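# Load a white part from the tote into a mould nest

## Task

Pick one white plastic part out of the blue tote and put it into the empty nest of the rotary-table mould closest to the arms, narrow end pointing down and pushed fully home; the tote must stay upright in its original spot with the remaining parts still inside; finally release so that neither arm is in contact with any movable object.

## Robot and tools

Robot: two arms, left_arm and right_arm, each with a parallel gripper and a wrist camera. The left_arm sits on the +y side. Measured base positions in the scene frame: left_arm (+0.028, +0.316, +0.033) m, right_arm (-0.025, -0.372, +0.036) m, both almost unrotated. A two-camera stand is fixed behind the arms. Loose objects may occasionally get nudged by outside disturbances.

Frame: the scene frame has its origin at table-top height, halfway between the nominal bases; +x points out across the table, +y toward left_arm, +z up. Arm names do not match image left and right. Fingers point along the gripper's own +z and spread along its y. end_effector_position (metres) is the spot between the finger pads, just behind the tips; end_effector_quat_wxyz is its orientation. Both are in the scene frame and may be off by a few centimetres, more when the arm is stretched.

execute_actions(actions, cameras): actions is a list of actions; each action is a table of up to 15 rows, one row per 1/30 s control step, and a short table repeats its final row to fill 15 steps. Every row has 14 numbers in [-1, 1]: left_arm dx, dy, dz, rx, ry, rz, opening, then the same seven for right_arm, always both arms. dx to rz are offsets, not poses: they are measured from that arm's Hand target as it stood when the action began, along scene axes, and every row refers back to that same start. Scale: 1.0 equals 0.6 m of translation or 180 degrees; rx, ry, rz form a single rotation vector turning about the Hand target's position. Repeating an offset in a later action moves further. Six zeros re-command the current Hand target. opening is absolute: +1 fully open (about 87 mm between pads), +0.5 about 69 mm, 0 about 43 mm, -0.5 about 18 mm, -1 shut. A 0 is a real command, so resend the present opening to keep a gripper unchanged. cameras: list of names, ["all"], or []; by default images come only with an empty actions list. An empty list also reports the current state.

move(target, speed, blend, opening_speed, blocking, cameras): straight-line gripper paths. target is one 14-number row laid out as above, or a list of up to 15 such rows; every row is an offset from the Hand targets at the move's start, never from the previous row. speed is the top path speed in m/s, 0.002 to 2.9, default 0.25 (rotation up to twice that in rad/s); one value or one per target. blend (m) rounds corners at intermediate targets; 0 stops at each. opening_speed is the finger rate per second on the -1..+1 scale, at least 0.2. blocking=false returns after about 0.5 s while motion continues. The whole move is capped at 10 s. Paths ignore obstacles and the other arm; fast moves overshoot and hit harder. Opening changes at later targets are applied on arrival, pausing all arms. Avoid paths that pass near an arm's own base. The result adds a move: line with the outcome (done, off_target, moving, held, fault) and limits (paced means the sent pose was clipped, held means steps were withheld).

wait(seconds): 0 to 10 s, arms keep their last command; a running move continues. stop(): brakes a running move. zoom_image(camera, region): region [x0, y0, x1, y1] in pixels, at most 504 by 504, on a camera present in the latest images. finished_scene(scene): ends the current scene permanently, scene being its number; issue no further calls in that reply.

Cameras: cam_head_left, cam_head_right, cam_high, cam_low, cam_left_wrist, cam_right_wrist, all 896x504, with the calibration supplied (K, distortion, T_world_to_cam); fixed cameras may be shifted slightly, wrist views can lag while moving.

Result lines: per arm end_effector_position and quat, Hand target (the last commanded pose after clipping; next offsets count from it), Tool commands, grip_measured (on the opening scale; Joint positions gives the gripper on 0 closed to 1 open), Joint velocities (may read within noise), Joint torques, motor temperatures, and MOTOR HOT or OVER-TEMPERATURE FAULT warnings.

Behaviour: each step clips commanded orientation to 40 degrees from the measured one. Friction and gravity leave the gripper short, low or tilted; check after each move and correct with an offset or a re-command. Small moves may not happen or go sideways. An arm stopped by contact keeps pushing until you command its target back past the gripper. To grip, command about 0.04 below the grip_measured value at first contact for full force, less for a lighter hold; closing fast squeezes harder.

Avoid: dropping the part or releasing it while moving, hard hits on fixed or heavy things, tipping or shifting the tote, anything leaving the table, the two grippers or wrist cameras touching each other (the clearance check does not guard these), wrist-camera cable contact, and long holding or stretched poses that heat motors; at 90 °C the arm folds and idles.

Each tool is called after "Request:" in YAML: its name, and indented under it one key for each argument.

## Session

Request:
execute_actions:
  actions: []

Scene clock: 0.00 s.
left_arm: end_effector_position=(+0.4068, +0.3011, +0.1317) grip_measured=+1.000 end_effector_quat_wxyz=(+0.679, -0.011, +0.734, -0.005) | right_arm: end_effector_position=(+0.3486, -0.4057, +0.1202) grip_measured=+0.985 end_effector_quat_wxyz=(+0.669, +0.090, +0.736, -0.043)
Joint positions: left_arm=[-0.062 1.517 0.241 1.198 -0.082 -0.028 1] | right_arm=[0.001 1.579 0.217 1.26 0.162 0.074 0.993]
Joint velocities: within noise
Joint torques (N m): no reading
Motor temperatures (°C): left_arm=[28 31 35 27 27 29 28] | right_arm=[29 34 33 28 27 28 31]
Heat: left arm: 35 °C; right arm: 34 °C.
Hand target: left_arm +0.4085, +0.3010, +0.1357; +0.683, -0.011, +0.730, -0.005 | right_arm +0.3517, -0.4058, +0.1280; +0.679, +0.091, +0.728, -0.042
Tool commands: left_gripper/opening=+1.0 right_gripper/opening=+1.0
camera_calibration:
cam_left_wrist: T_world_to_cam=[[0.00186003, -0.999599, 0.0282396, 0.293161], [-0.818279, -0.0177541, -0.574547, 0.435696], [0.574818, -0.0220392, -0.817984, 0.0190765], [0, 0, 0, 1]] pos_world=[0.34501, 0.3012, 0.257654]
cam_right_wrist: T_world_to_cam=[[-0.203582, -0.97783, -0.0490167, -0.323872], [-0.790327, 0.193682, -0.581266, 0.449323], [0.577873, -0.079596, -0.812236, 0.00913891], [0, 0, 0, 1]] pos_world=[0.283896, -0.402991, 0.252724]

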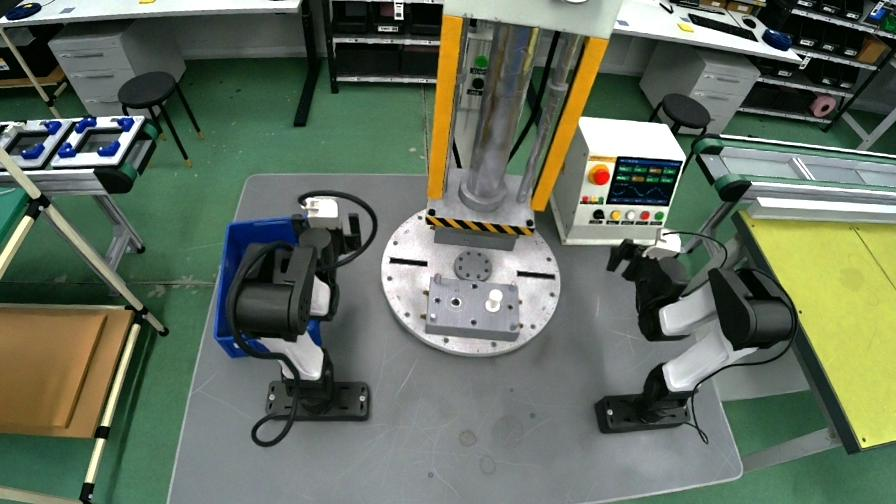

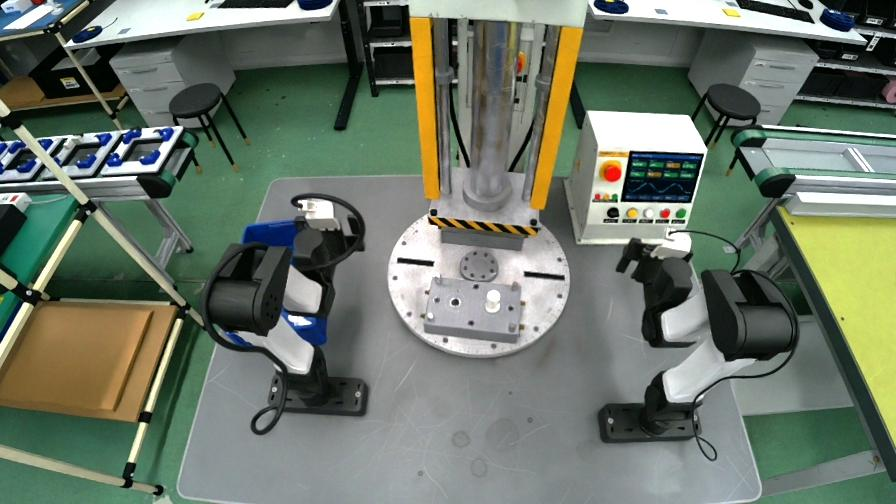

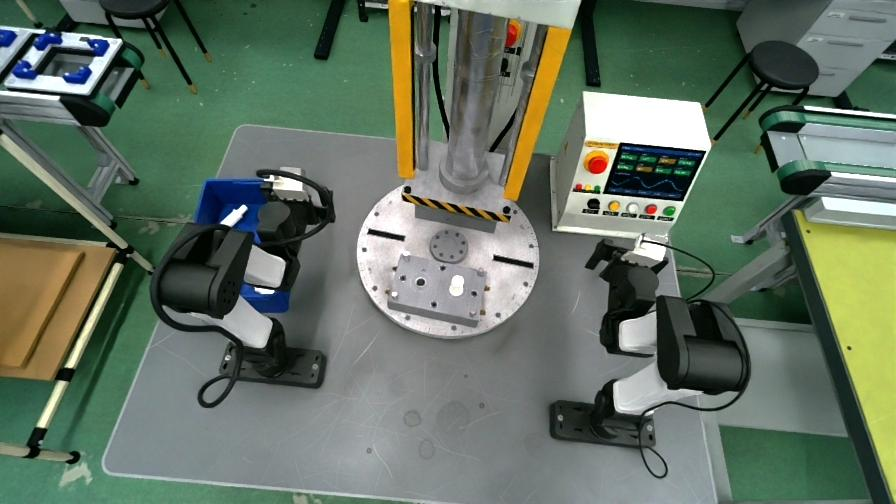

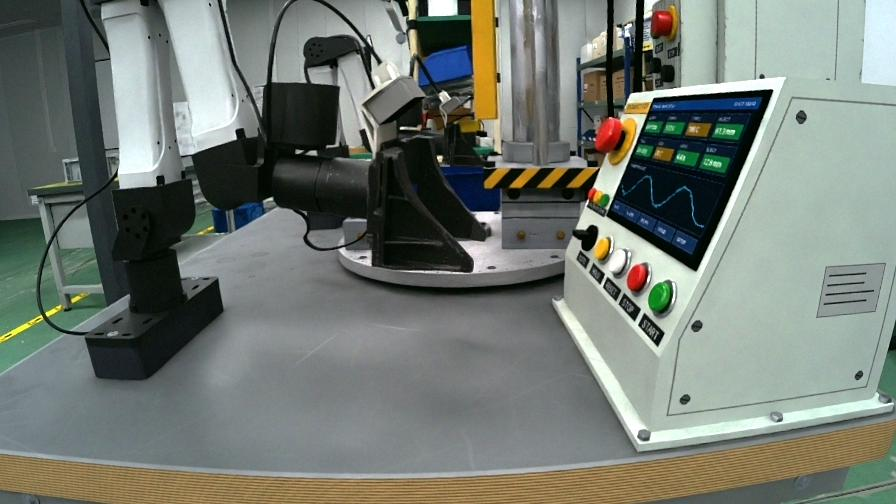

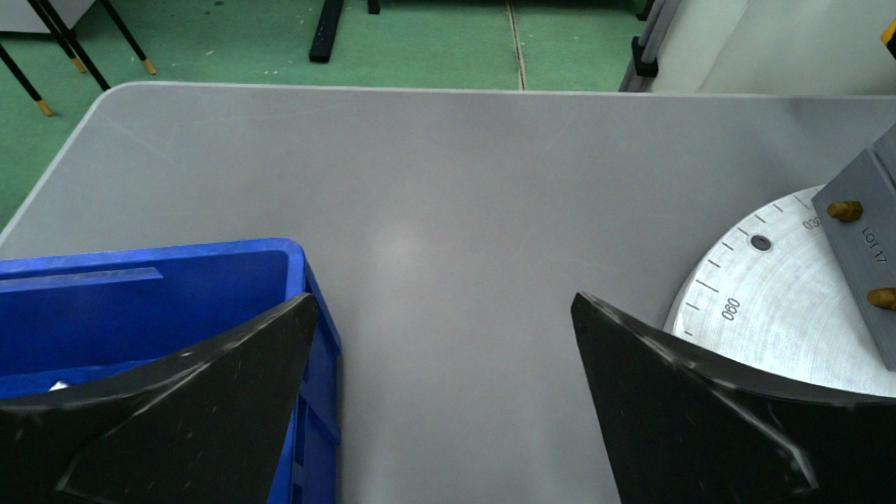

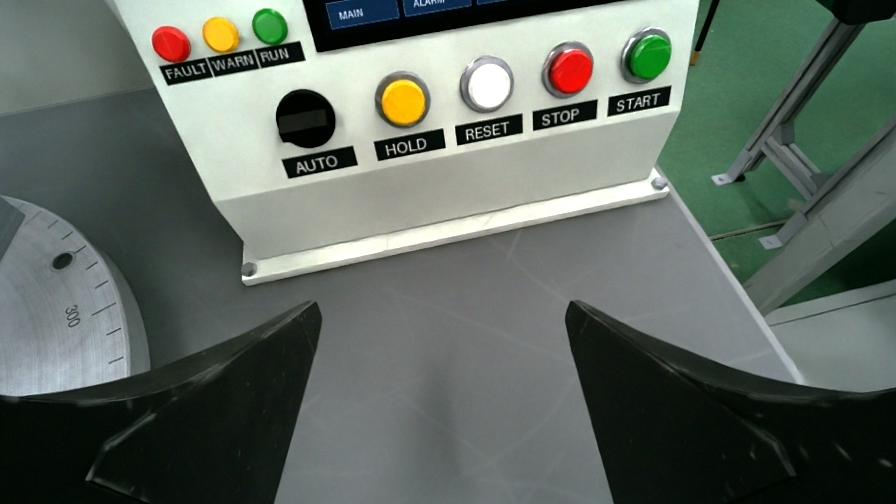

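Request:
move:
  target:
    - [0,0,0.3333,0,0,0,1.0,0,0,0,0,0,0,1.0]
    - [-0.2642,0.1817,0.3238,-0.0340,0.1631,0.0213,0.2,0,0,0,0,0,0,1.0]
  speed: [0.15,0.2]
  blend: 0.03
  opening_speed: 1.0
  cameras: ["cam_left_wrist", "cam_high", "cam_head_right"]

Scene clock: 18.63 s.
left_arm: end_effector_position=(+0.2494, +0.4092, +0.3229) grip_measured=+0.200 end_effector_quat_wxyz=(+0.469, -0.078, +0.880, -0.020) | right_arm: end_effector_position=(+0.3486, -0.4057, +0.1202) grip_measured=+0.985 end_effector_quat_wxyz=(+0.669, +0.090, +0.736, -0.043)
Joint positions: left_arm=[0.762 0.971 1.322 -1.075 0.565 0.313 0.6] | right_arm=[0.001 1.579 0.217 1.26 0.162 0.074 0.993]
Joint torques (N m): left_arm=[1.39 -0.43 9.83 1.43 0.49 0.12] | right_arm=[-0.31 -4.4 4.49 2.26 0.07 0]
Heat: left arm: 37 °C; right arm: 35 °C.
Hand target: left_arm +0.2500, +0.4099, +0.3301; +0.474, -0.072, +0.877, -0.018 | right_arm +0.3517, -0.4058, +0.1280; +0.679, +0.091, +0.728, -0.042
Off the commanded pose: left_arm 0.007 m, 1 deg | right_arm 0.008 m, 1 deg.
move: done
camera_calibration:
cam_left_wrist: T_world_to_cam=[[0.1159, -0.986349, 0.116976, 0.333533], [-0.98767, -0.126924, -0.0916448, 0.349642], [0.105241, -0.104912, -0.988897, 0.474593], [0, 0, 0, 1]] pos_world=[0.256728, 0.423148, 0.462352]
Images, in order (width x height): cam_head_right 896x504, cam_high 896x504, cam_left_wrist 896x504.

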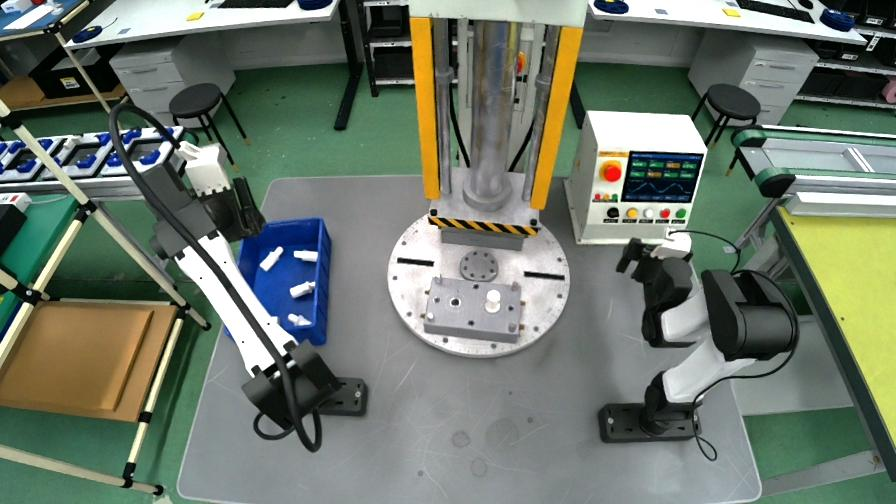

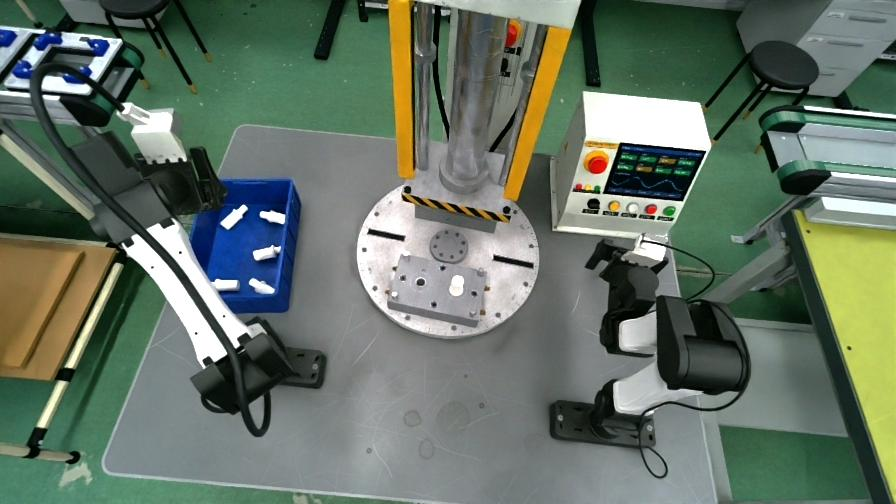

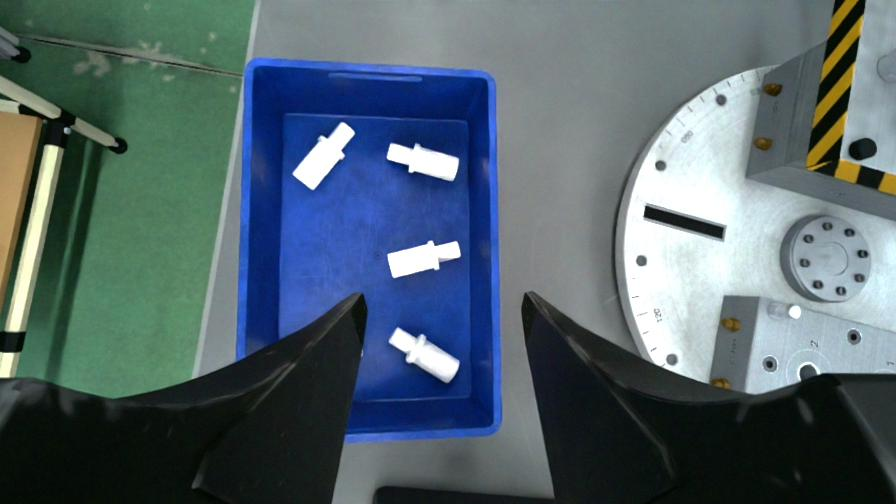

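Request:
zoom_image:
  camera: "cam_left_wrist"
  region: [230, 50, 510, 290]

Request:
zoom_image:
  camera: "cam_left_wrist"
  region: [370, 220, 490, 300]

Request:
zoom_image:
  camera: "cam_high"
  region: [180, 165, 320, 320]

Scaled by 1.800 from the camera's 896x504 image, which has a finer 1280x720 frame.

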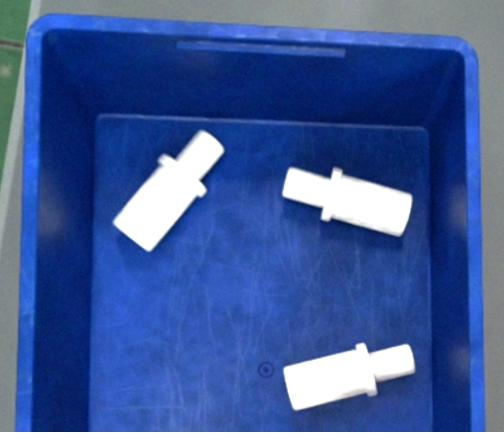

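Scaled by 4.200 from the camera's 896x504 image, which has a finer 1280x720 frame.

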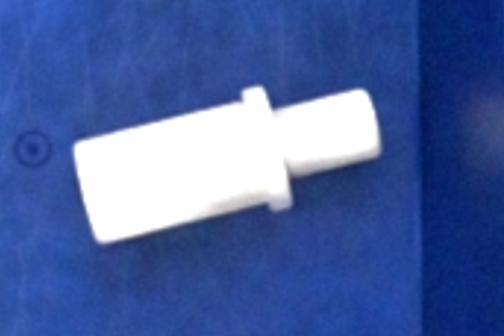

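Scaled by 3.252 from the camera's 896x504 image, which has a finer 1280x720 frame.

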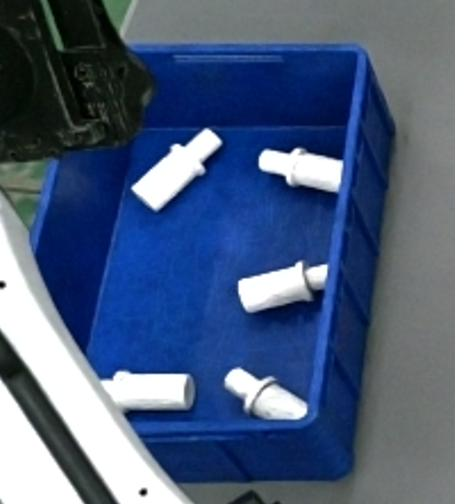

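Request:
move:
  target:
    - [0.0602,0.0153,-0.1333,-0.1521,0.1345,0.5553,0.05,0,0,0,0,0,0,1.0]
    - [0.0602,0.0153,-0.2833,-0.1521,0.1345,0.5553,0.05,0,0,0,0,0,0,1.0]
  speed: [0.25,0.12]
  opening_speed: 1.0
  cameras: ["cam_left_wrist", "cam_high"]

Scene clock: 122.43 s.
left_arm: end_effector_position=(+0.2852, +0.4179, +0.1655) grip_measured=+0.050 end_effector_quat_wxyz=(-0.123, +0.803, -0.558, -0.172) | right_arm: end_effector_position=(+0.3486, -0.4057, +0.1202) grip_measured=+0.985 end_effector_quat_wxyz=(+0.669, +0.090, +0.736, -0.043)
Joint positions: left_arm=[0.263 1.602 1.387 -1.397 -0.424 -1.684 0.525] | right_arm=[0.001 1.579 0.217 1.26 0.162 0.074 0.993]
Joint torques (N m): left_arm=[0.5 -4.57 6.15 0.25 -0.33 -0.11] | right_arm=[-0.38 -4.46 4.57 2.24 0.06 0]
Motor temperatures (°C): left_arm=[28 30 42 31 28 29 28] | right_arm=[29 36 37 38 27 28 31]
Heat: left arm: 42 °C; right arm: 38 °C.
Hand target: left_arm +0.2861, +0.4192, +0.1601; -0.123, +0.804, -0.554, -0.178 | right_arm +0.3517, -0.4058, +0.1280; +0.679, +0.091, +0.728, -0.042
Off the commanded pose: left_arm 0.006 m, 1 deg | right_arm 0.008 m, 1 deg.
move: done
camera_calibration:
cam_left_wrist: T_world_to_cam=[[0.936744, 0.349646, 0.0160967, -0.419273], [0.307558, -0.844195, 0.439025, 0.214129], [0.167092, -0.406303, -0.898331, 0.409336], [0, 0, 0, 1]] pos_world=[0.258497, 0.493678, 0.28046]
Images, in order (width x height): cam_high 896x504, cam_left_wrist 896x504.

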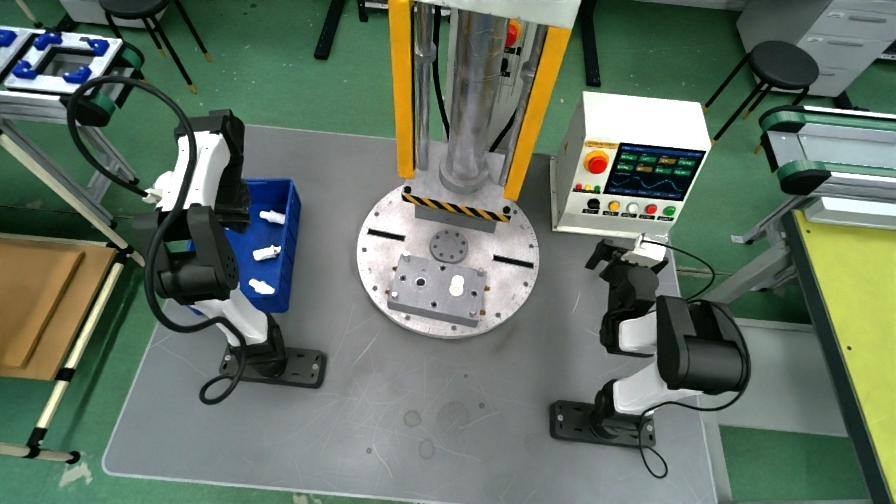

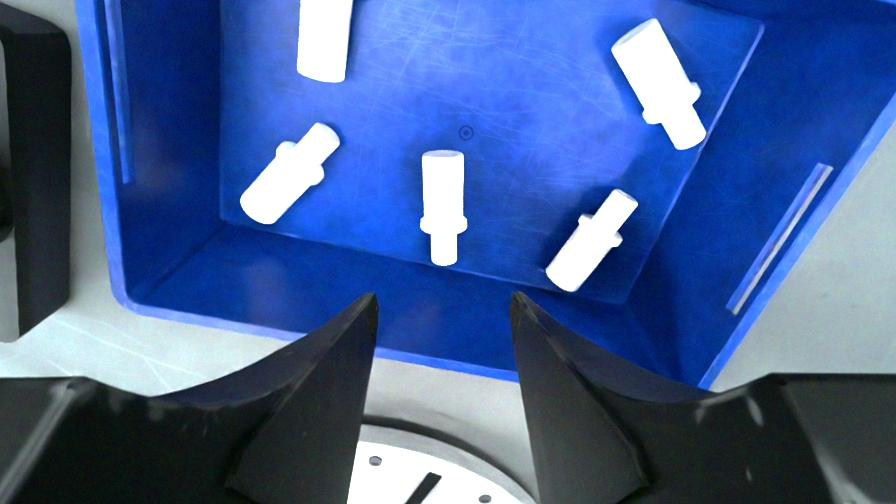

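Request:
move:
  target: [0,0,-0.1167,0,0,0,0.05,0,0,0,0,0,0,1.0]
  speed: 0.1
  cameras: ["cam_left_wrist"]

Scene clock: 141.23 s.
left_arm: end_effector_position=(+0.2871, +0.4184, +0.0963) grip_measured=+0.050 end_effector_quat_wxyz=(-0.125, +0.803, -0.557, -0.171) | right_arm: end_effector_position=(+0.3486, -0.4057, +0.1202) grip_measured=+0.985 end_effector_quat_wxyz=(+0.669, +0.090, +0.736, -0.043)
Joint positions: left_arm=[0.263 1.635 1.146 -1.119 -0.424 -1.686 0.525] | right_arm=[0.001 1.579 0.217 1.26 0.162 0.074 0.993]
Joint torques (N m): left_arm=[0.47 -4.55 5.87 0.28 -0.32 -0.11] | right_arm=[-0.39 -4.38 4.6 2.22 0.07 0]
Heat: left arm: 42 °C; right arm: 38 °C.
Hand target: left_arm +0.2861, +0.4192, +0.0900; -0.123, +0.804, -0.554, -0.178 | right_arm +0.3517, -0.4058, +0.1280; +0.679, +0.091, +0.728, -0.042
Off the commanded pose: left_arm 0.006 m, 1 deg | right_arm 0.008 m, 1 deg.
move: done
camera_calibration:
cam_left_wrist: T_world_to_cam=[[0.936311, 0.350626, 0.0195803, -0.420739], [0.306962, -0.844246, 0.439343, 0.244527], [0.170576, -0.405351, -0.898106, 0.345677], [0, 0, 0, 1]] pos_world=[0.259918, 0.494084, 0.211262]
Images, in order (width x height): cam_left_wrist 896x504.

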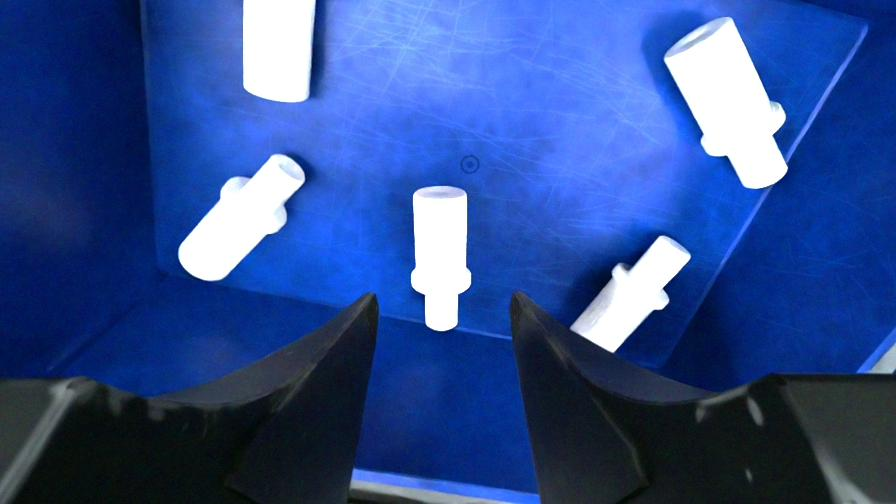

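Request:
move:
  target: [-0.0037,-0.0013,-0.0833,0,0,0,0.05,0,0,0,0,0,0,1.0]
  speed: 0.08
  cameras: ["cam_left_wrist"]

Scene clock: 150.80 s.
left_arm: end_effector_position=(+0.2859, +0.4181, +0.0463) grip_measured=+0.050 end_effector_quat_wxyz=(-0.125, +0.803, -0.557, -0.171) | right_arm: end_effector_position=(+0.3486, -0.4057, +0.1202) grip_measured=+0.985 end_effector_quat_wxyz=(+0.669, +0.090, +0.736, -0.043)
Joint positions: left_arm=[0.263 1.698 1.004 -0.914 -0.424 -1.686 0.525] | right_arm=[0.001 1.579 0.217 1.26 0.162 0.074 0.993]
Joint torques (N m): left_arm=[0.42 -4.62 5.46 0.3 -0.33 -0.11] | right_arm=[-0.47 -4.38 4.62 2.23 0.07 0]
Heat: left arm: 42 °C; right arm: 39 °C.
Hand target: left_arm +0.2839, +0.4184, +0.0400; -0.123, +0.804, -0.554, -0.178 | right_arm +0.3517, -0.4058, +0.1280; +0.679, +0.091, +0.728, -0.042
Off the commanded pose: left_arm 0.007 m, 1 deg | right_arm 0.008 m, 1 deg.
move: done
camera_calibration:
cam_left_wrist: T_world_to_cam=[[0.936188, 0.350943, 0.0197644, -0.418687], [0.307171, -0.844166, 0.439352, 0.266514], [0.170872, -0.405245, -0.898098, 0.300725], [0, 0, 0, 1]] pos_world=[0.258719, 0.493785, 0.161262]
Images, in order (width x height): cam_left_wrist 896x504.

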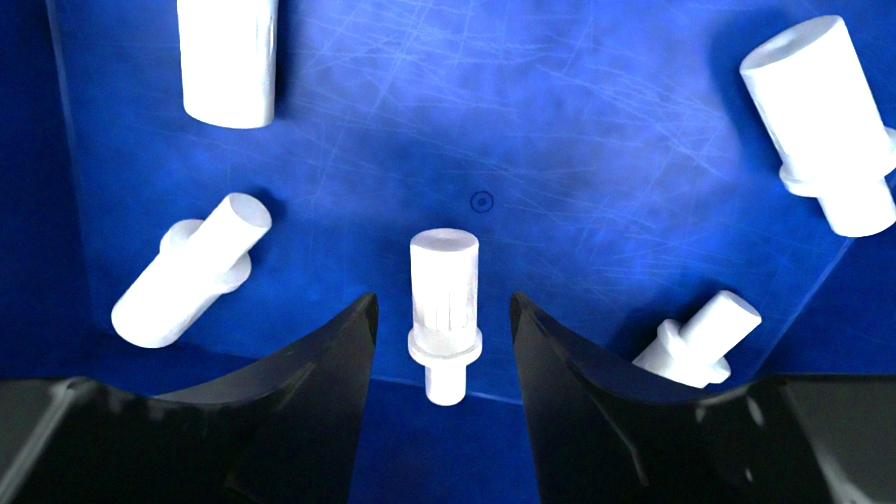

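Request:
move:
  target: [0.0024,-0.0063,-0.0333,0,0,0,0.05,0,0,0,0,0,0,1.0]
  speed: 0.05
  cameras: ["cam_left_wrist"]

Scene clock: 165.30 s.
left_arm: end_effector_position=(+0.2875, +0.4159, +0.0267) grip_measured=+0.050 end_effector_quat_wxyz=(-0.125, +0.804, -0.555, -0.171) | right_arm: end_effector_position=(+0.3486, -0.4057, +0.1202) grip_measured=+0.985 end_effector_quat_wxyz=(+0.669, +0.090, +0.736, -0.043)
Joint positions: left_arm=[0.254 1.741 0.965 -0.838 -0.424 -1.701 0.525] | right_arm=[0.001 1.579 0.217 1.26 0.162 0.074 0.993]
Joint torques (N m): left_arm=[0.01 -4.71 5.18 0.28 -0.32 -0.12] | right_arm=[-0.24 -4.36 4.68 2.24 0.05 0]
Heat: left arm: 41 °C; right arm: 39 °C.
Hand target: left_arm +0.2852, +0.4145, +0.0200; -0.123, +0.804, -0.554, -0.178 | right_arm +0.3517, -0.4058, +0.1280; +0.679, +0.091, +0.728, -0.042
Off the commanded pose: left_arm 0.007 m, 1 deg | right_arm 0.008 m, 1 deg.
move: done
camera_calibration:
cam_left_wrist: T_world_to_cam=[[0.93464, 0.354988, 0.0207716, -0.420286], [0.31049, -0.843167, 0.438937, 0.271356], [0.173331, -0.403799, -0.898278, 0.280581], [0, 0, 0, 1]] pos_world=[0.259929, 0.491293, 0.141661]
Images, in order (width x height): cam_left_wrist 896x504.

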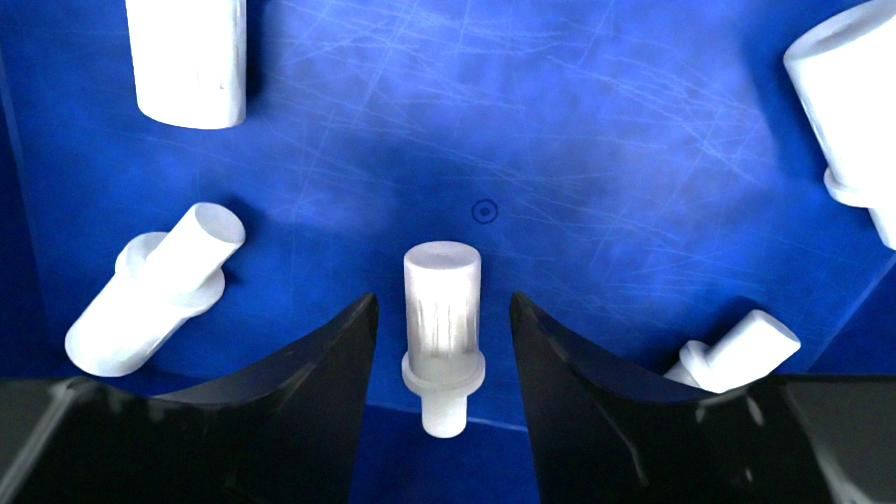

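Request:
move:
  target: [0,0,-0.0142,0,0,0,0.05,0,0,0,0,0,0,1.0]
  speed: 0.03
  cameras: ["cam_left_wrist"]

Scene clock: 170.77 s.
left_arm: end_effector_position=(+0.2881, +0.4160, +0.0185) grip_measured=+0.050 end_effector_quat_wxyz=(-0.125, +0.805, -0.555, -0.170) | right_arm: end_effector_position=(+0.3486, -0.4057, +0.1202) grip_measured=+0.985 end_effector_quat_wxyz=(+0.669, +0.090, +0.736, -0.043)
Joint positions: left_arm=[0.254 1.759 0.949 -0.803 -0.424 -1.701 0.525] | right_arm=[0.001 1.579 0.217 1.26 0.162 0.074 0.993]
Joint torques (N m): left_arm=[0.01 -4.71 5 0.28 -0.32 -0.12] | right_arm=[-0.28 -4.38 4.63 2.23 0.07 0]
Heat: left arm: 41 °C; right arm: 39 °C.
Hand target: left_arm +0.2853, +0.4146, +0.0115; -0.123, +0.804, -0.554, -0.178 | right_arm +0.3517, -0.4058, +0.1280; +0.679, +0.091, +0.728, -0.042
Off the commanded pose: left_arm 0.008 m, 1 deg | right_arm 0.008 m, 1 deg.
move: done
camera_calibration:
cam_left_wrist: T_world_to_cam=[[0.934595, 0.355015, 0.0222676, -0.420641], [0.309891, -0.843339, 0.43903, 0.275174], [0.174641, -0.403414, -0.898197, 0.272663], [0, 0, 0, 1]] pos_world=[0.260238, 0.491395, 0.133462]
Images, in order (width x height): cam_left_wrist 896x504.

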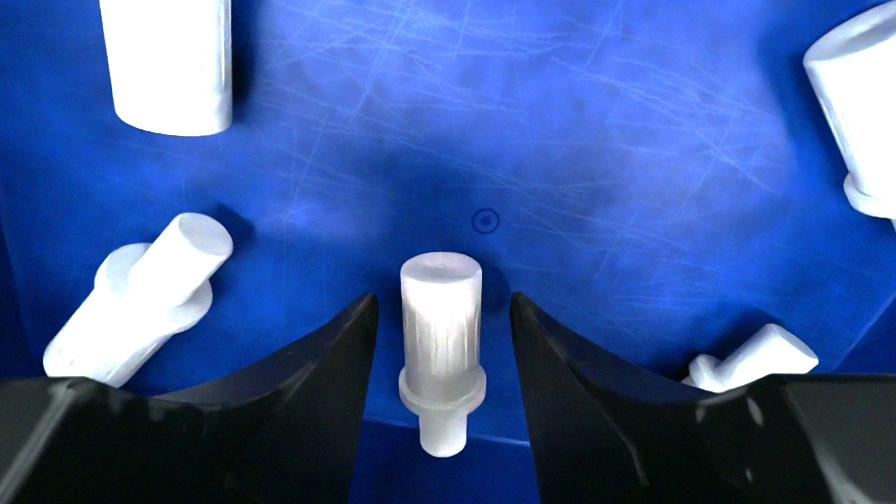

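Request:
move:
  target: [0,0,0,0,0,0,-0.42,0,0,0,0,0,0,1.0]
  opening_speed: 0.4
  cameras: ["cam_left_wrist"]

Scene clock: 182.13 s.
left_arm: end_effector_position=(+0.2882, +0.4160, +0.0185) grip_measured=-0.344 end_effector_quat_wxyz=(-0.126, +0.805, -0.555, -0.170) | right_arm: end_effector_position=(+0.3486, -0.4057, +0.1202) grip_measured=+0.985 end_effector_quat_wxyz=(+0.669, +0.090, +0.736, -0.043)
Joint positions: left_arm=[0.254 1.759 0.949 -0.802 -0.424 -1.701 0.328] | right_arm=[0.001 1.579 0.217 1.26 0.162 0.074 0.993]
Joint torques (N m): left_arm=[0.03 -4.67 4.98 0.27 -0.32 -0.11] | right_arm=[-0.25 -4.41 4.66 2.25 0.06 -0.01]
Heat: left arm: 40 °C; right arm: 40 °C.
Hand target: left_arm +0.2853, +0.4146, +0.0115; -0.123, +0.804, -0.554, -0.178 | right_arm +0.3517, -0.4058, +0.1280; +0.679, +0.091, +0.728, -0.042
Off the commanded pose: left_arm 0.008 m, 1 deg | right_arm 0.008 m, 1 deg.
move: done
camera_calibration:
cam_left_wrist: T_world_to_cam=[[0.934599, 0.354955, 0.0230683, -0.420818], [0.309482, -0.843409, 0.439183, 0.275262], [0.175347, -0.403321, -0.898101, 0.272403], [0, 0, 0, 1]] pos_world=[0.260342, 0.491396, 0.133462]
Images, in order (width x height): cam_left_wrist 896x504.

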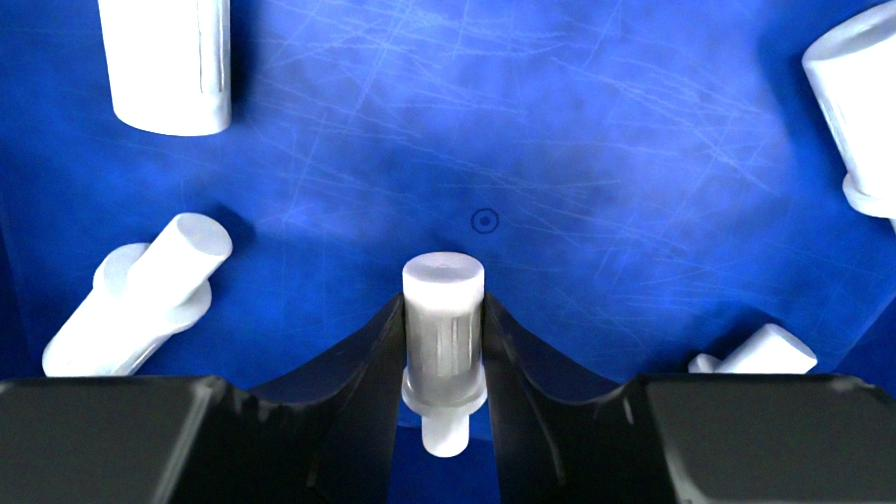

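Request:
move:
  target:
    - [0.004,0.006,0.08,0,0,0,-0.42,0,0,0,0,0,0,1.0]
    - [0.004,0.006,0.385,0,0,0,-0.42,0,0,0,0,0,0,1.0]
  speed: [0.05,0.18]
  blend: 0.02
  cameras: ["cam_left_wrist", "cam_high"]

Scene clock: 190.73 s.
left_arm: end_effector_position=(+0.2895, +0.4170, +0.2331) grip_measured=-0.344 end_effector_quat_wxyz=(-0.156, +0.796, -0.567, -0.143) | right_arm: end_effector_position=(+0.3486, -0.4057, +0.1202) grip_measured=+0.985 end_effector_quat_wxyz=(+0.669, +0.090, +0.736, -0.043)
Joint positions: left_arm=[0.257 1.573 1.629 -1.572 -0.424 -1.648 0.328] | right_arm=[0.001 1.579 0.217 1.26 0.162 0.074 0.993]
Joint torques (N m): left_arm=[1.37 -6.38 8.76 0.2 -0.2 0.08] | right_arm=[-0.25 -4.46 4.52 2.22 0.03 0.04]
Heat: left arm: 40 °C; right arm: 40 °C.
Hand target: left_arm +0.2877, +0.4182, +0.2425; -0.123, +0.804, -0.554, -0.178 | right_arm +0.3517, -0.4058, +0.1280; +0.679, +0.091, +0.728, -0.042
Off the commanded pose: left_arm 0.010 m, 6 deg | right_arm 0.008 m, 1 deg.
joint sent to its limit (left arm) — joint 4 (wrist pitch), lower limit. The joint targets are off in orientation, not in position.
move: off_target (left_arm)
camera_calibration:
cam_left_wrist: T_world_to_cam=[[0.94537, 0.311753, 0.0953173, -0.429373], [0.240013, -0.863466, 0.443644, 0.208977], [0.220611, -0.396531, -0.89112, 0.447747], [0, 0, 0, 1]] pos_world=[0.256981, 0.491849, 0.347212]
Images, in order (width x height): cam_high 896x504, cam_left_wrist 896x504.

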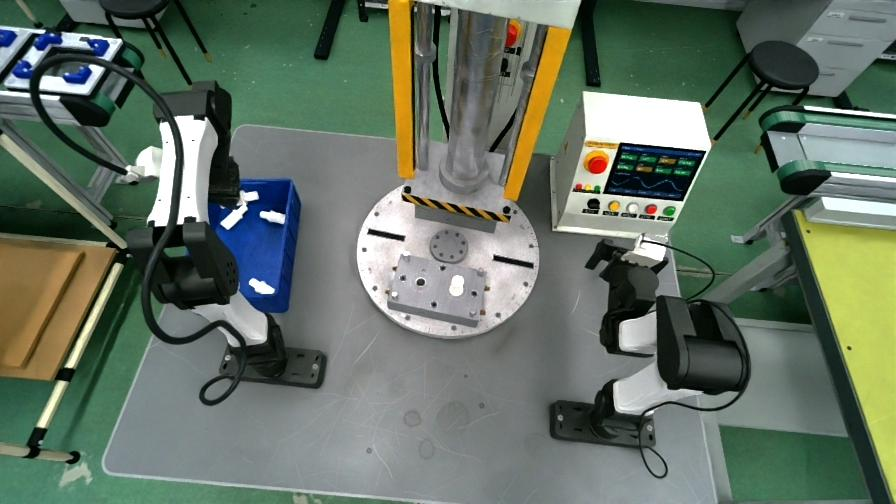

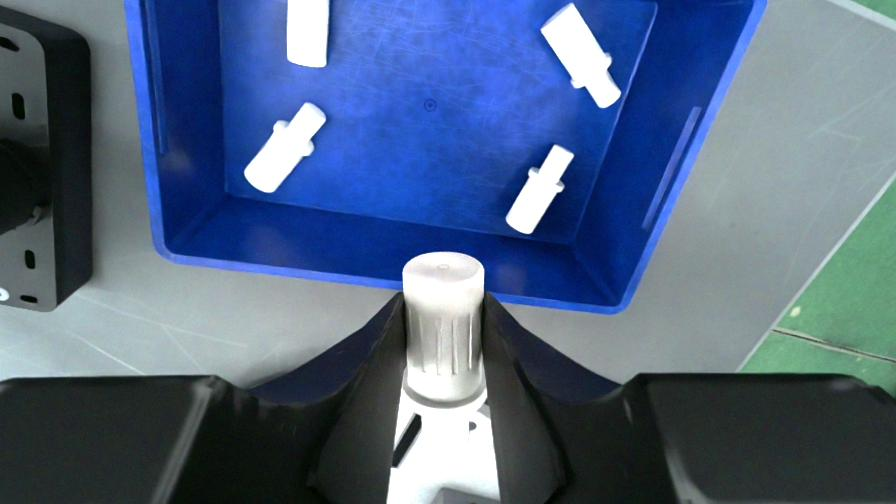

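Request:
move:
  target: [-0.1462,-0.497,-0.0542,0,0,-0.4192,-0.42,0,0,0,0,0,0,1.0]
  speed: 0.22
  cameras: ["cam_left_wrist", "cam_high", "cam_head_right"]

Scene clock: 214.00 s.
left_arm: end_effector_position=(+0.1948, +0.1262, +0.2067) grip_measured=-0.344 end_effector_quat_wxyz=(+0.198, -0.301, +0.930, +0.073) | right_arm: end_effector_position=(+0.3486, -0.4057, +0.1202) grip_measured=+0.985 end_effector_quat_wxyz=(+0.669, +0.090, +0.736, -0.043)
Joint positions: left_arm=[-0.972 1.533 1.484 -1.557 -0.424 -1.618 0.328] | right_arm=[0.001 1.579 0.217 1.26 0.162 0.074 0.993]
Joint torques (N m): left_arm=[0.25 -3.88 9.35 0.26 -0.37 0.05] | right_arm=[-0.29 -4.45 4.59 2.23 0.04 0.01]
Heat: left arm: 42 °C; right arm: 40 °C.
Hand target: left_arm +0.2000, +0.1200, +0.2100; +0.206, -0.297, +0.930, +0.066 | right_arm +0.3517, -0.4058, +0.1280; +0.679, +0.091, +0.728, -0.042
Off the commanded pose: left_arm 0.009 m, 1 deg | right_arm 0.008 m, 1 deg.
move: done
camera_calibration:
cam_left_wrist: T_world_to_cam=[[0.591004, -0.806644, -0.00626497, -0.0154158], [-0.722762, -0.532963, 0.439961, 0.138866], [-0.358231, -0.25549, -0.897995, 0.426226], [0, 0, 0, 1]] pos_world=[0.262165, 0.170472, 0.321557]
Images, in order (width x height): cam_head_right 896x504, cam_high 896x504, cam_left_wrist 896x504.

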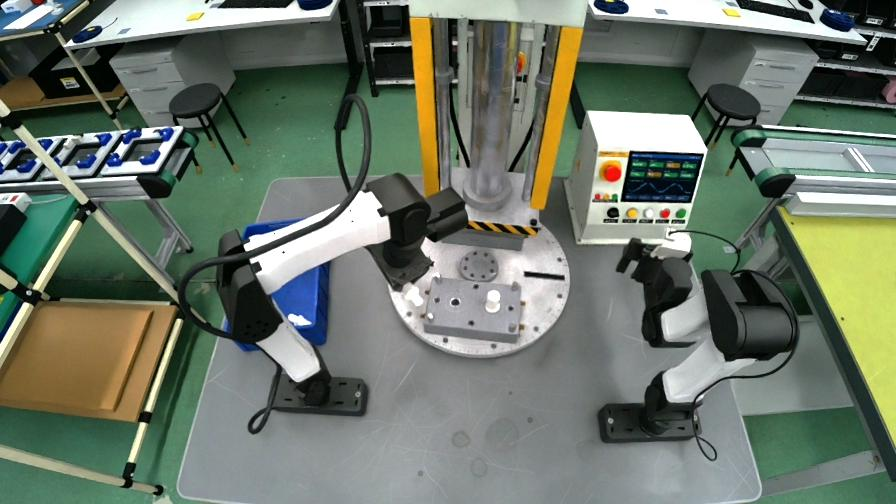

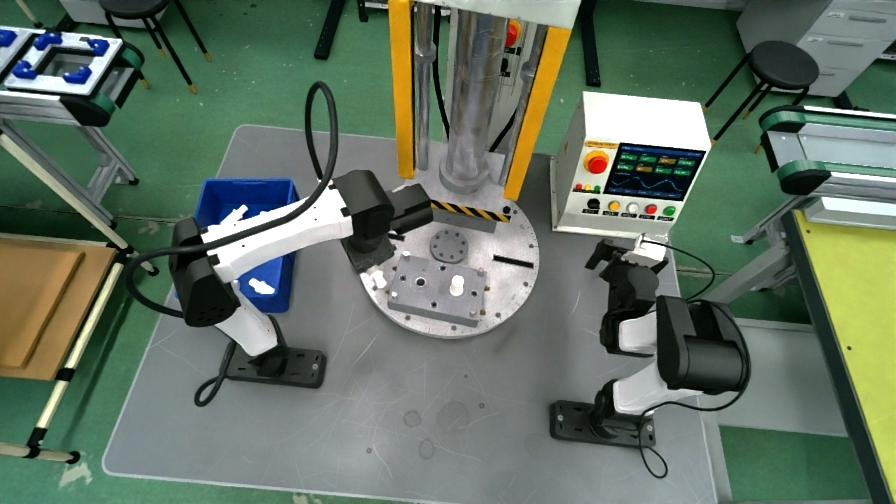

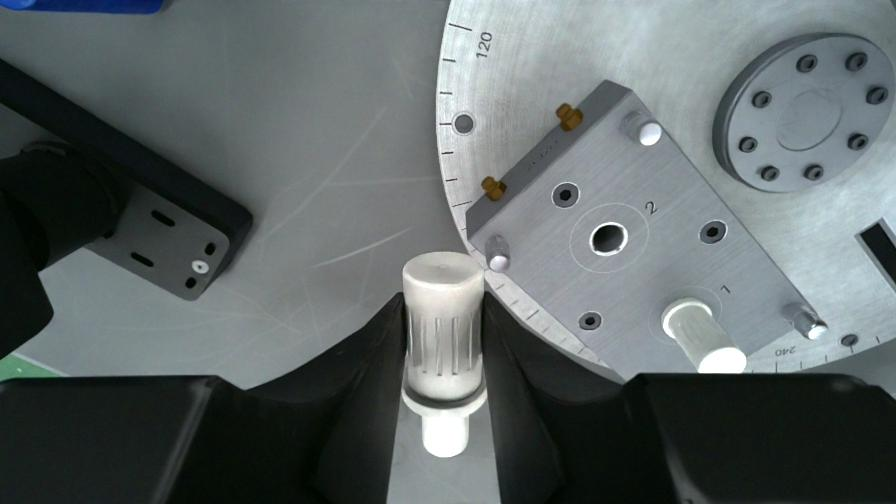

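Request:
move:
  target: [-0.2333,-0.4833,-0.1,0,0,-0.4192,-0.42,0,0,0,0,0,0,1.0]
  speed: 0.22
  cameras: ["cam_left_wrist"]

Scene clock: 248.80 s.
left_arm: end_effector_position=(+0.0631, -0.1662, +0.1552) grip_measured=-0.344 end_effector_quat_wxyz=(+0.208, +0.327, +0.919, -0.078) | right_arm: end_effector_position=(+0.3486, -0.4057, +0.1202) grip_measured=+0.985 end_effector_quat_wxyz=(+0.669, +0.090, +0.736, -0.043)
Joint positions: left_arm=[-1.544 2.262 2.231 -1.236 -0.334 -0.822 0.328] | right_arm=[0.001 1.579 0.217 1.26 0.162 0.074 0.993]
Joint torques (N m): left_arm=[0.34 -8.65 10.32 0.76 -0.08 0.1] | right_arm=[-0.38 -4.44 4.52 2.24 0.05 -0.01]
Heat: left arm: 43 °C; right arm: 41 °C.
Hand target: left_arm +0.0599, -0.1699, +0.1499; +0.203, +0.334, +0.917, -0.074 | right_arm +0.3517, -0.4058, +0.1280; +0.679, +0.091, +0.728, -0.042
Off the commanded pose: left_arm 0.007 m, 1 deg | right_arm 0.008 m, 1 deg.
move: done
camera_calibration:
cam_left_wrist: T_world_to_cam=[[-0.630442, -0.776057, 0.0166994, -0.0951223], [-0.700285, 0.577905, 0.419079, 0.0969493], [-0.33488, 0.252511, -0.907796, 0.342554], [0, 0, 0, 1]] pos_world=[0.122638, -0.216346, 0.271928]
Images, in order (width x height): cam_left_wrist 896x504.

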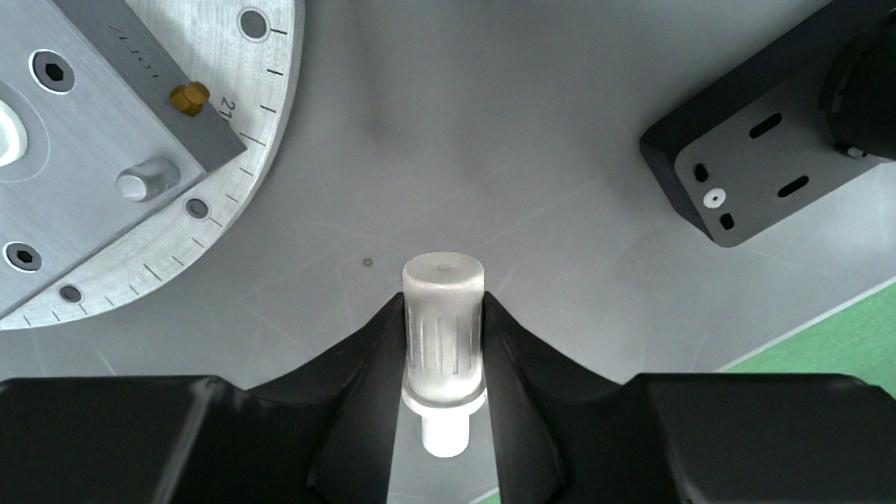

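Request:
move:
  target:
    - [0,0,-0.15,0,0,0,-0.42,0,0,0,0,0,0,1.0]
    - [0,0,-0.2083,0,0,0,-0.42,0,0,0,0,0,0,1.0]
  speed: [0.12,0.05]
  blend: 0.015
  cameras: ["cam_low"]

Request:
zoom_image:
  camera: "cam_low"
  region: [200, 180, 340, 310]

Scene clock: 256.33 s.
left_arm: end_effector_position=(+0.0627, -0.1714, +0.0389) grip_measured=-0.344 end_effector_quat_wxyz=(+0.208, +0.326, +0.918, -0.082) | right_arm: end_effector_position=(+0.3486, -0.4057, +0.1202) grip_measured=+0.985 end_effector_quat_wxyz=(+0.669, +0.090, +0.736, -0.043)
Joint positions: left_arm=[-1.544 2.286 1.805 -0.777 -0.331 -0.821 0.328] | right_arm=[0.001 1.579 0.217 1.26 0.162 0.074 0.993]
Joint torques (N m): left_arm=[0.32 -9.05 6.71 1.03 -0.1 0.09] | right_arm=[-0.31 -4.41 4.55 2.22 0.08 0.02]
Heat: left arm: 43 °C; right arm: 41 °C.
Hand target: left_arm +0.0598, -0.1700, +0.0249; +0.203, +0.334, +0.917, -0.074 | right_arm +0.3517, -0.4058, +0.1280; +0.679, +0.091, +0.728, -0.042
Off the commanded pose: left_arm 0.014 m, 1 deg | right_arm 0.008 m, 1 deg.
move: off_target (left_arm)
Images, in order (width x height): cam_low 896x504.

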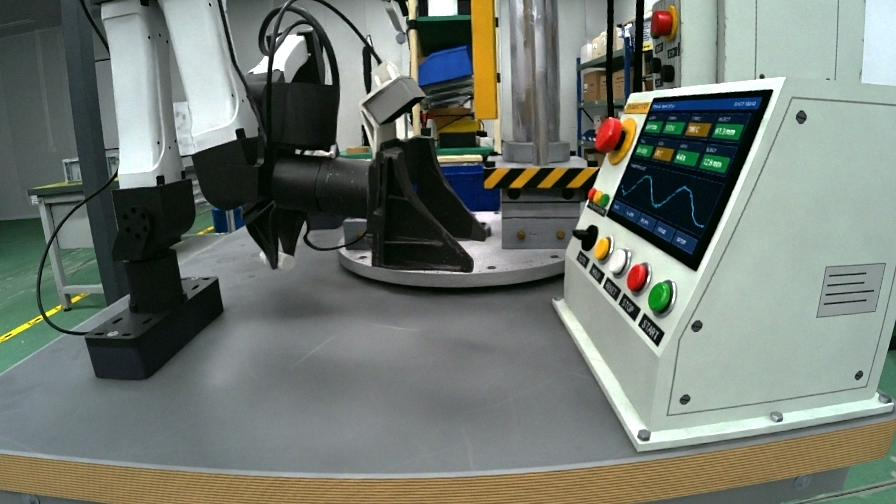

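Scaled by 3.600 from the camera's 896x504 image, which has a finer 1280x720 frame.

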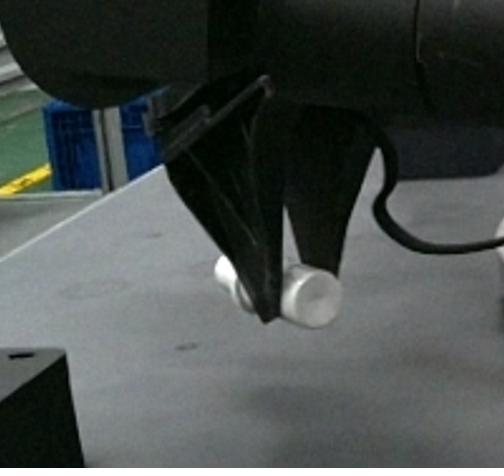

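Request:
move:
  target: [0,0,-0.01,0,0,0,-0.42,0,0,0,0,0,0,1.0]
  speed: 0.03
  cameras: ["cam_low"]

Scene clock: 305.40 s.
left_arm: end_effector_position=(+0.0627, -0.1728, +0.0366) grip_measured=-0.344 end_effector_quat_wxyz=(+0.210, +0.325, +0.918, -0.086) | right_arm: end_effector_position=(+0.3486, -0.4057, +0.1202) grip_measured=+0.985 end_effector_quat_wxyz=(+0.669, +0.090, +0.736, -0.043)
Joint positions: left_arm=[-1.544 2.286 1.794 -0.758 -0.331 -0.821 0.328] | right_arm=[0.001 1.579 0.217 1.26 0.162 0.074 0.993]
Joint torques (N m): left_arm=[0.32 -8.54 6.45 1.02 -0.1 0.1] | right_arm=[-0.32 -4.48 4.6 2.24 0.07 0]
Motor temperatures (°C): left_arm=[28 42 41 31 28 29 29] | right_arm=[29 37 37 42 27 28 31]
Heat: left arm: 42 °C; right arm: 42 °C.
Hand target: left_arm +0.0598, -0.1700, +0.0189; +0.203, +0.334, +0.917, -0.074 | right_arm +0.3517, -0.4058, +0.1280; +0.679, +0.091, +0.728, -0.042
Off the commanded pose: left_arm 0.018 m, 2 deg | right_arm 0.008 m, 1 deg.
move: off_target (left_arm)
Images, in order (width x height): cam_low 896x504.

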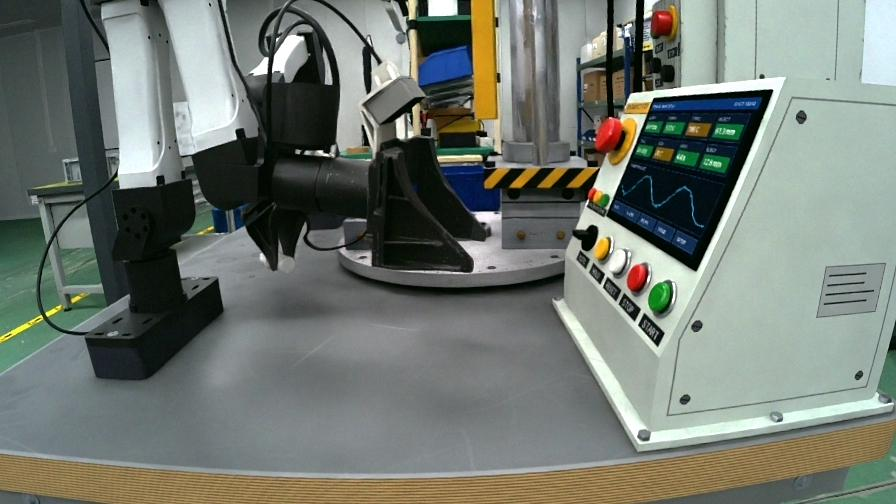

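Request:
zoom_image:
  camera: "cam_low"
  region: [220, 220, 320, 300]

Request:
move:
  target: [0,0,-0.0117,0,0,0,-0.42,0,0,0,0,0,0,1.0]
  speed: 0.03
  cameras: ["cam_low"]

Scaled by 5.040 from the camera's 896x504 image, which has a finer 1280x720 frame.

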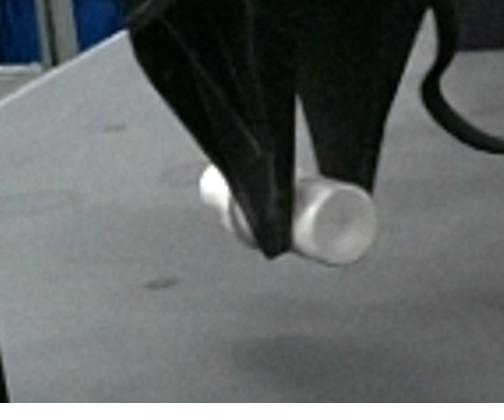

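Scene clock: 314.13 s.
left_arm: end_effector_position=(+0.0627, -0.1725, +0.0272) grip_measured=-0.344 end_effector_quat_wxyz=(+0.209, +0.326, +0.918, -0.084) | right_arm: end_effector_position=(+0.3486, -0.4057, +0.1202) grip_measured=+0.985 end_effector_quat_wxyz=(+0.669, +0.090, +0.736, -0.043)
Joint positions: left_arm=[-1.544 2.3 1.78 -0.735 -0.331 -0.821 0.328] | right_arm=[0.001 1.579 0.217 1.26 0.162 0.074 0.993]
Joint torques (N m): left_arm=[0.31 -8.92 6.5 1.03 -0.1 0.08] | right_arm=[-0.35 -4.42 4.59 2.23 0.06 0.03]
Heat: left arm: 42 °C; right arm: 42 °C.
Hand target: left_arm +0.0599, -0.1700, +0.0119; +0.203, +0.334, +0.917, -0.074 | right_arm +0.3517, -0.4058, +0.1280; +0.679, +0.091, +0.728, -0.042
Off the commanded pose: left_arm 0.016 m, 2 deg | right_arm 0.008 m, 1 deg.
move: off_target (left_arm)
Images, in order (width x height): cam_low 896x504.

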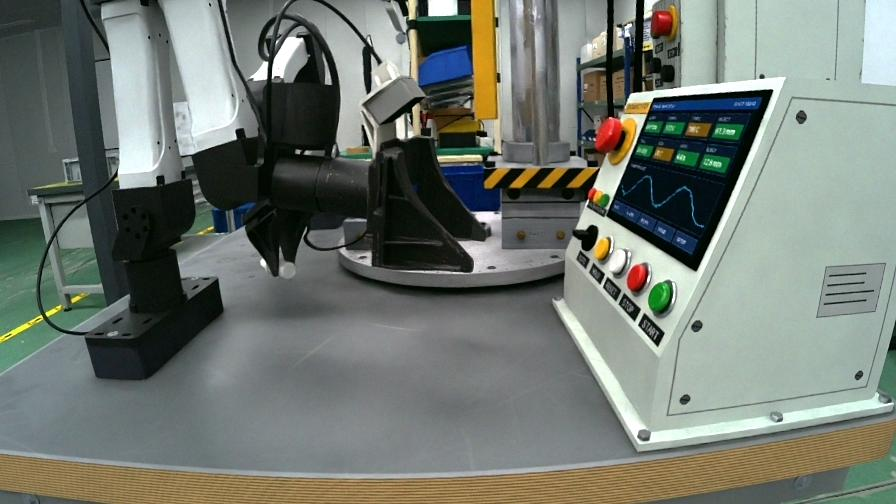

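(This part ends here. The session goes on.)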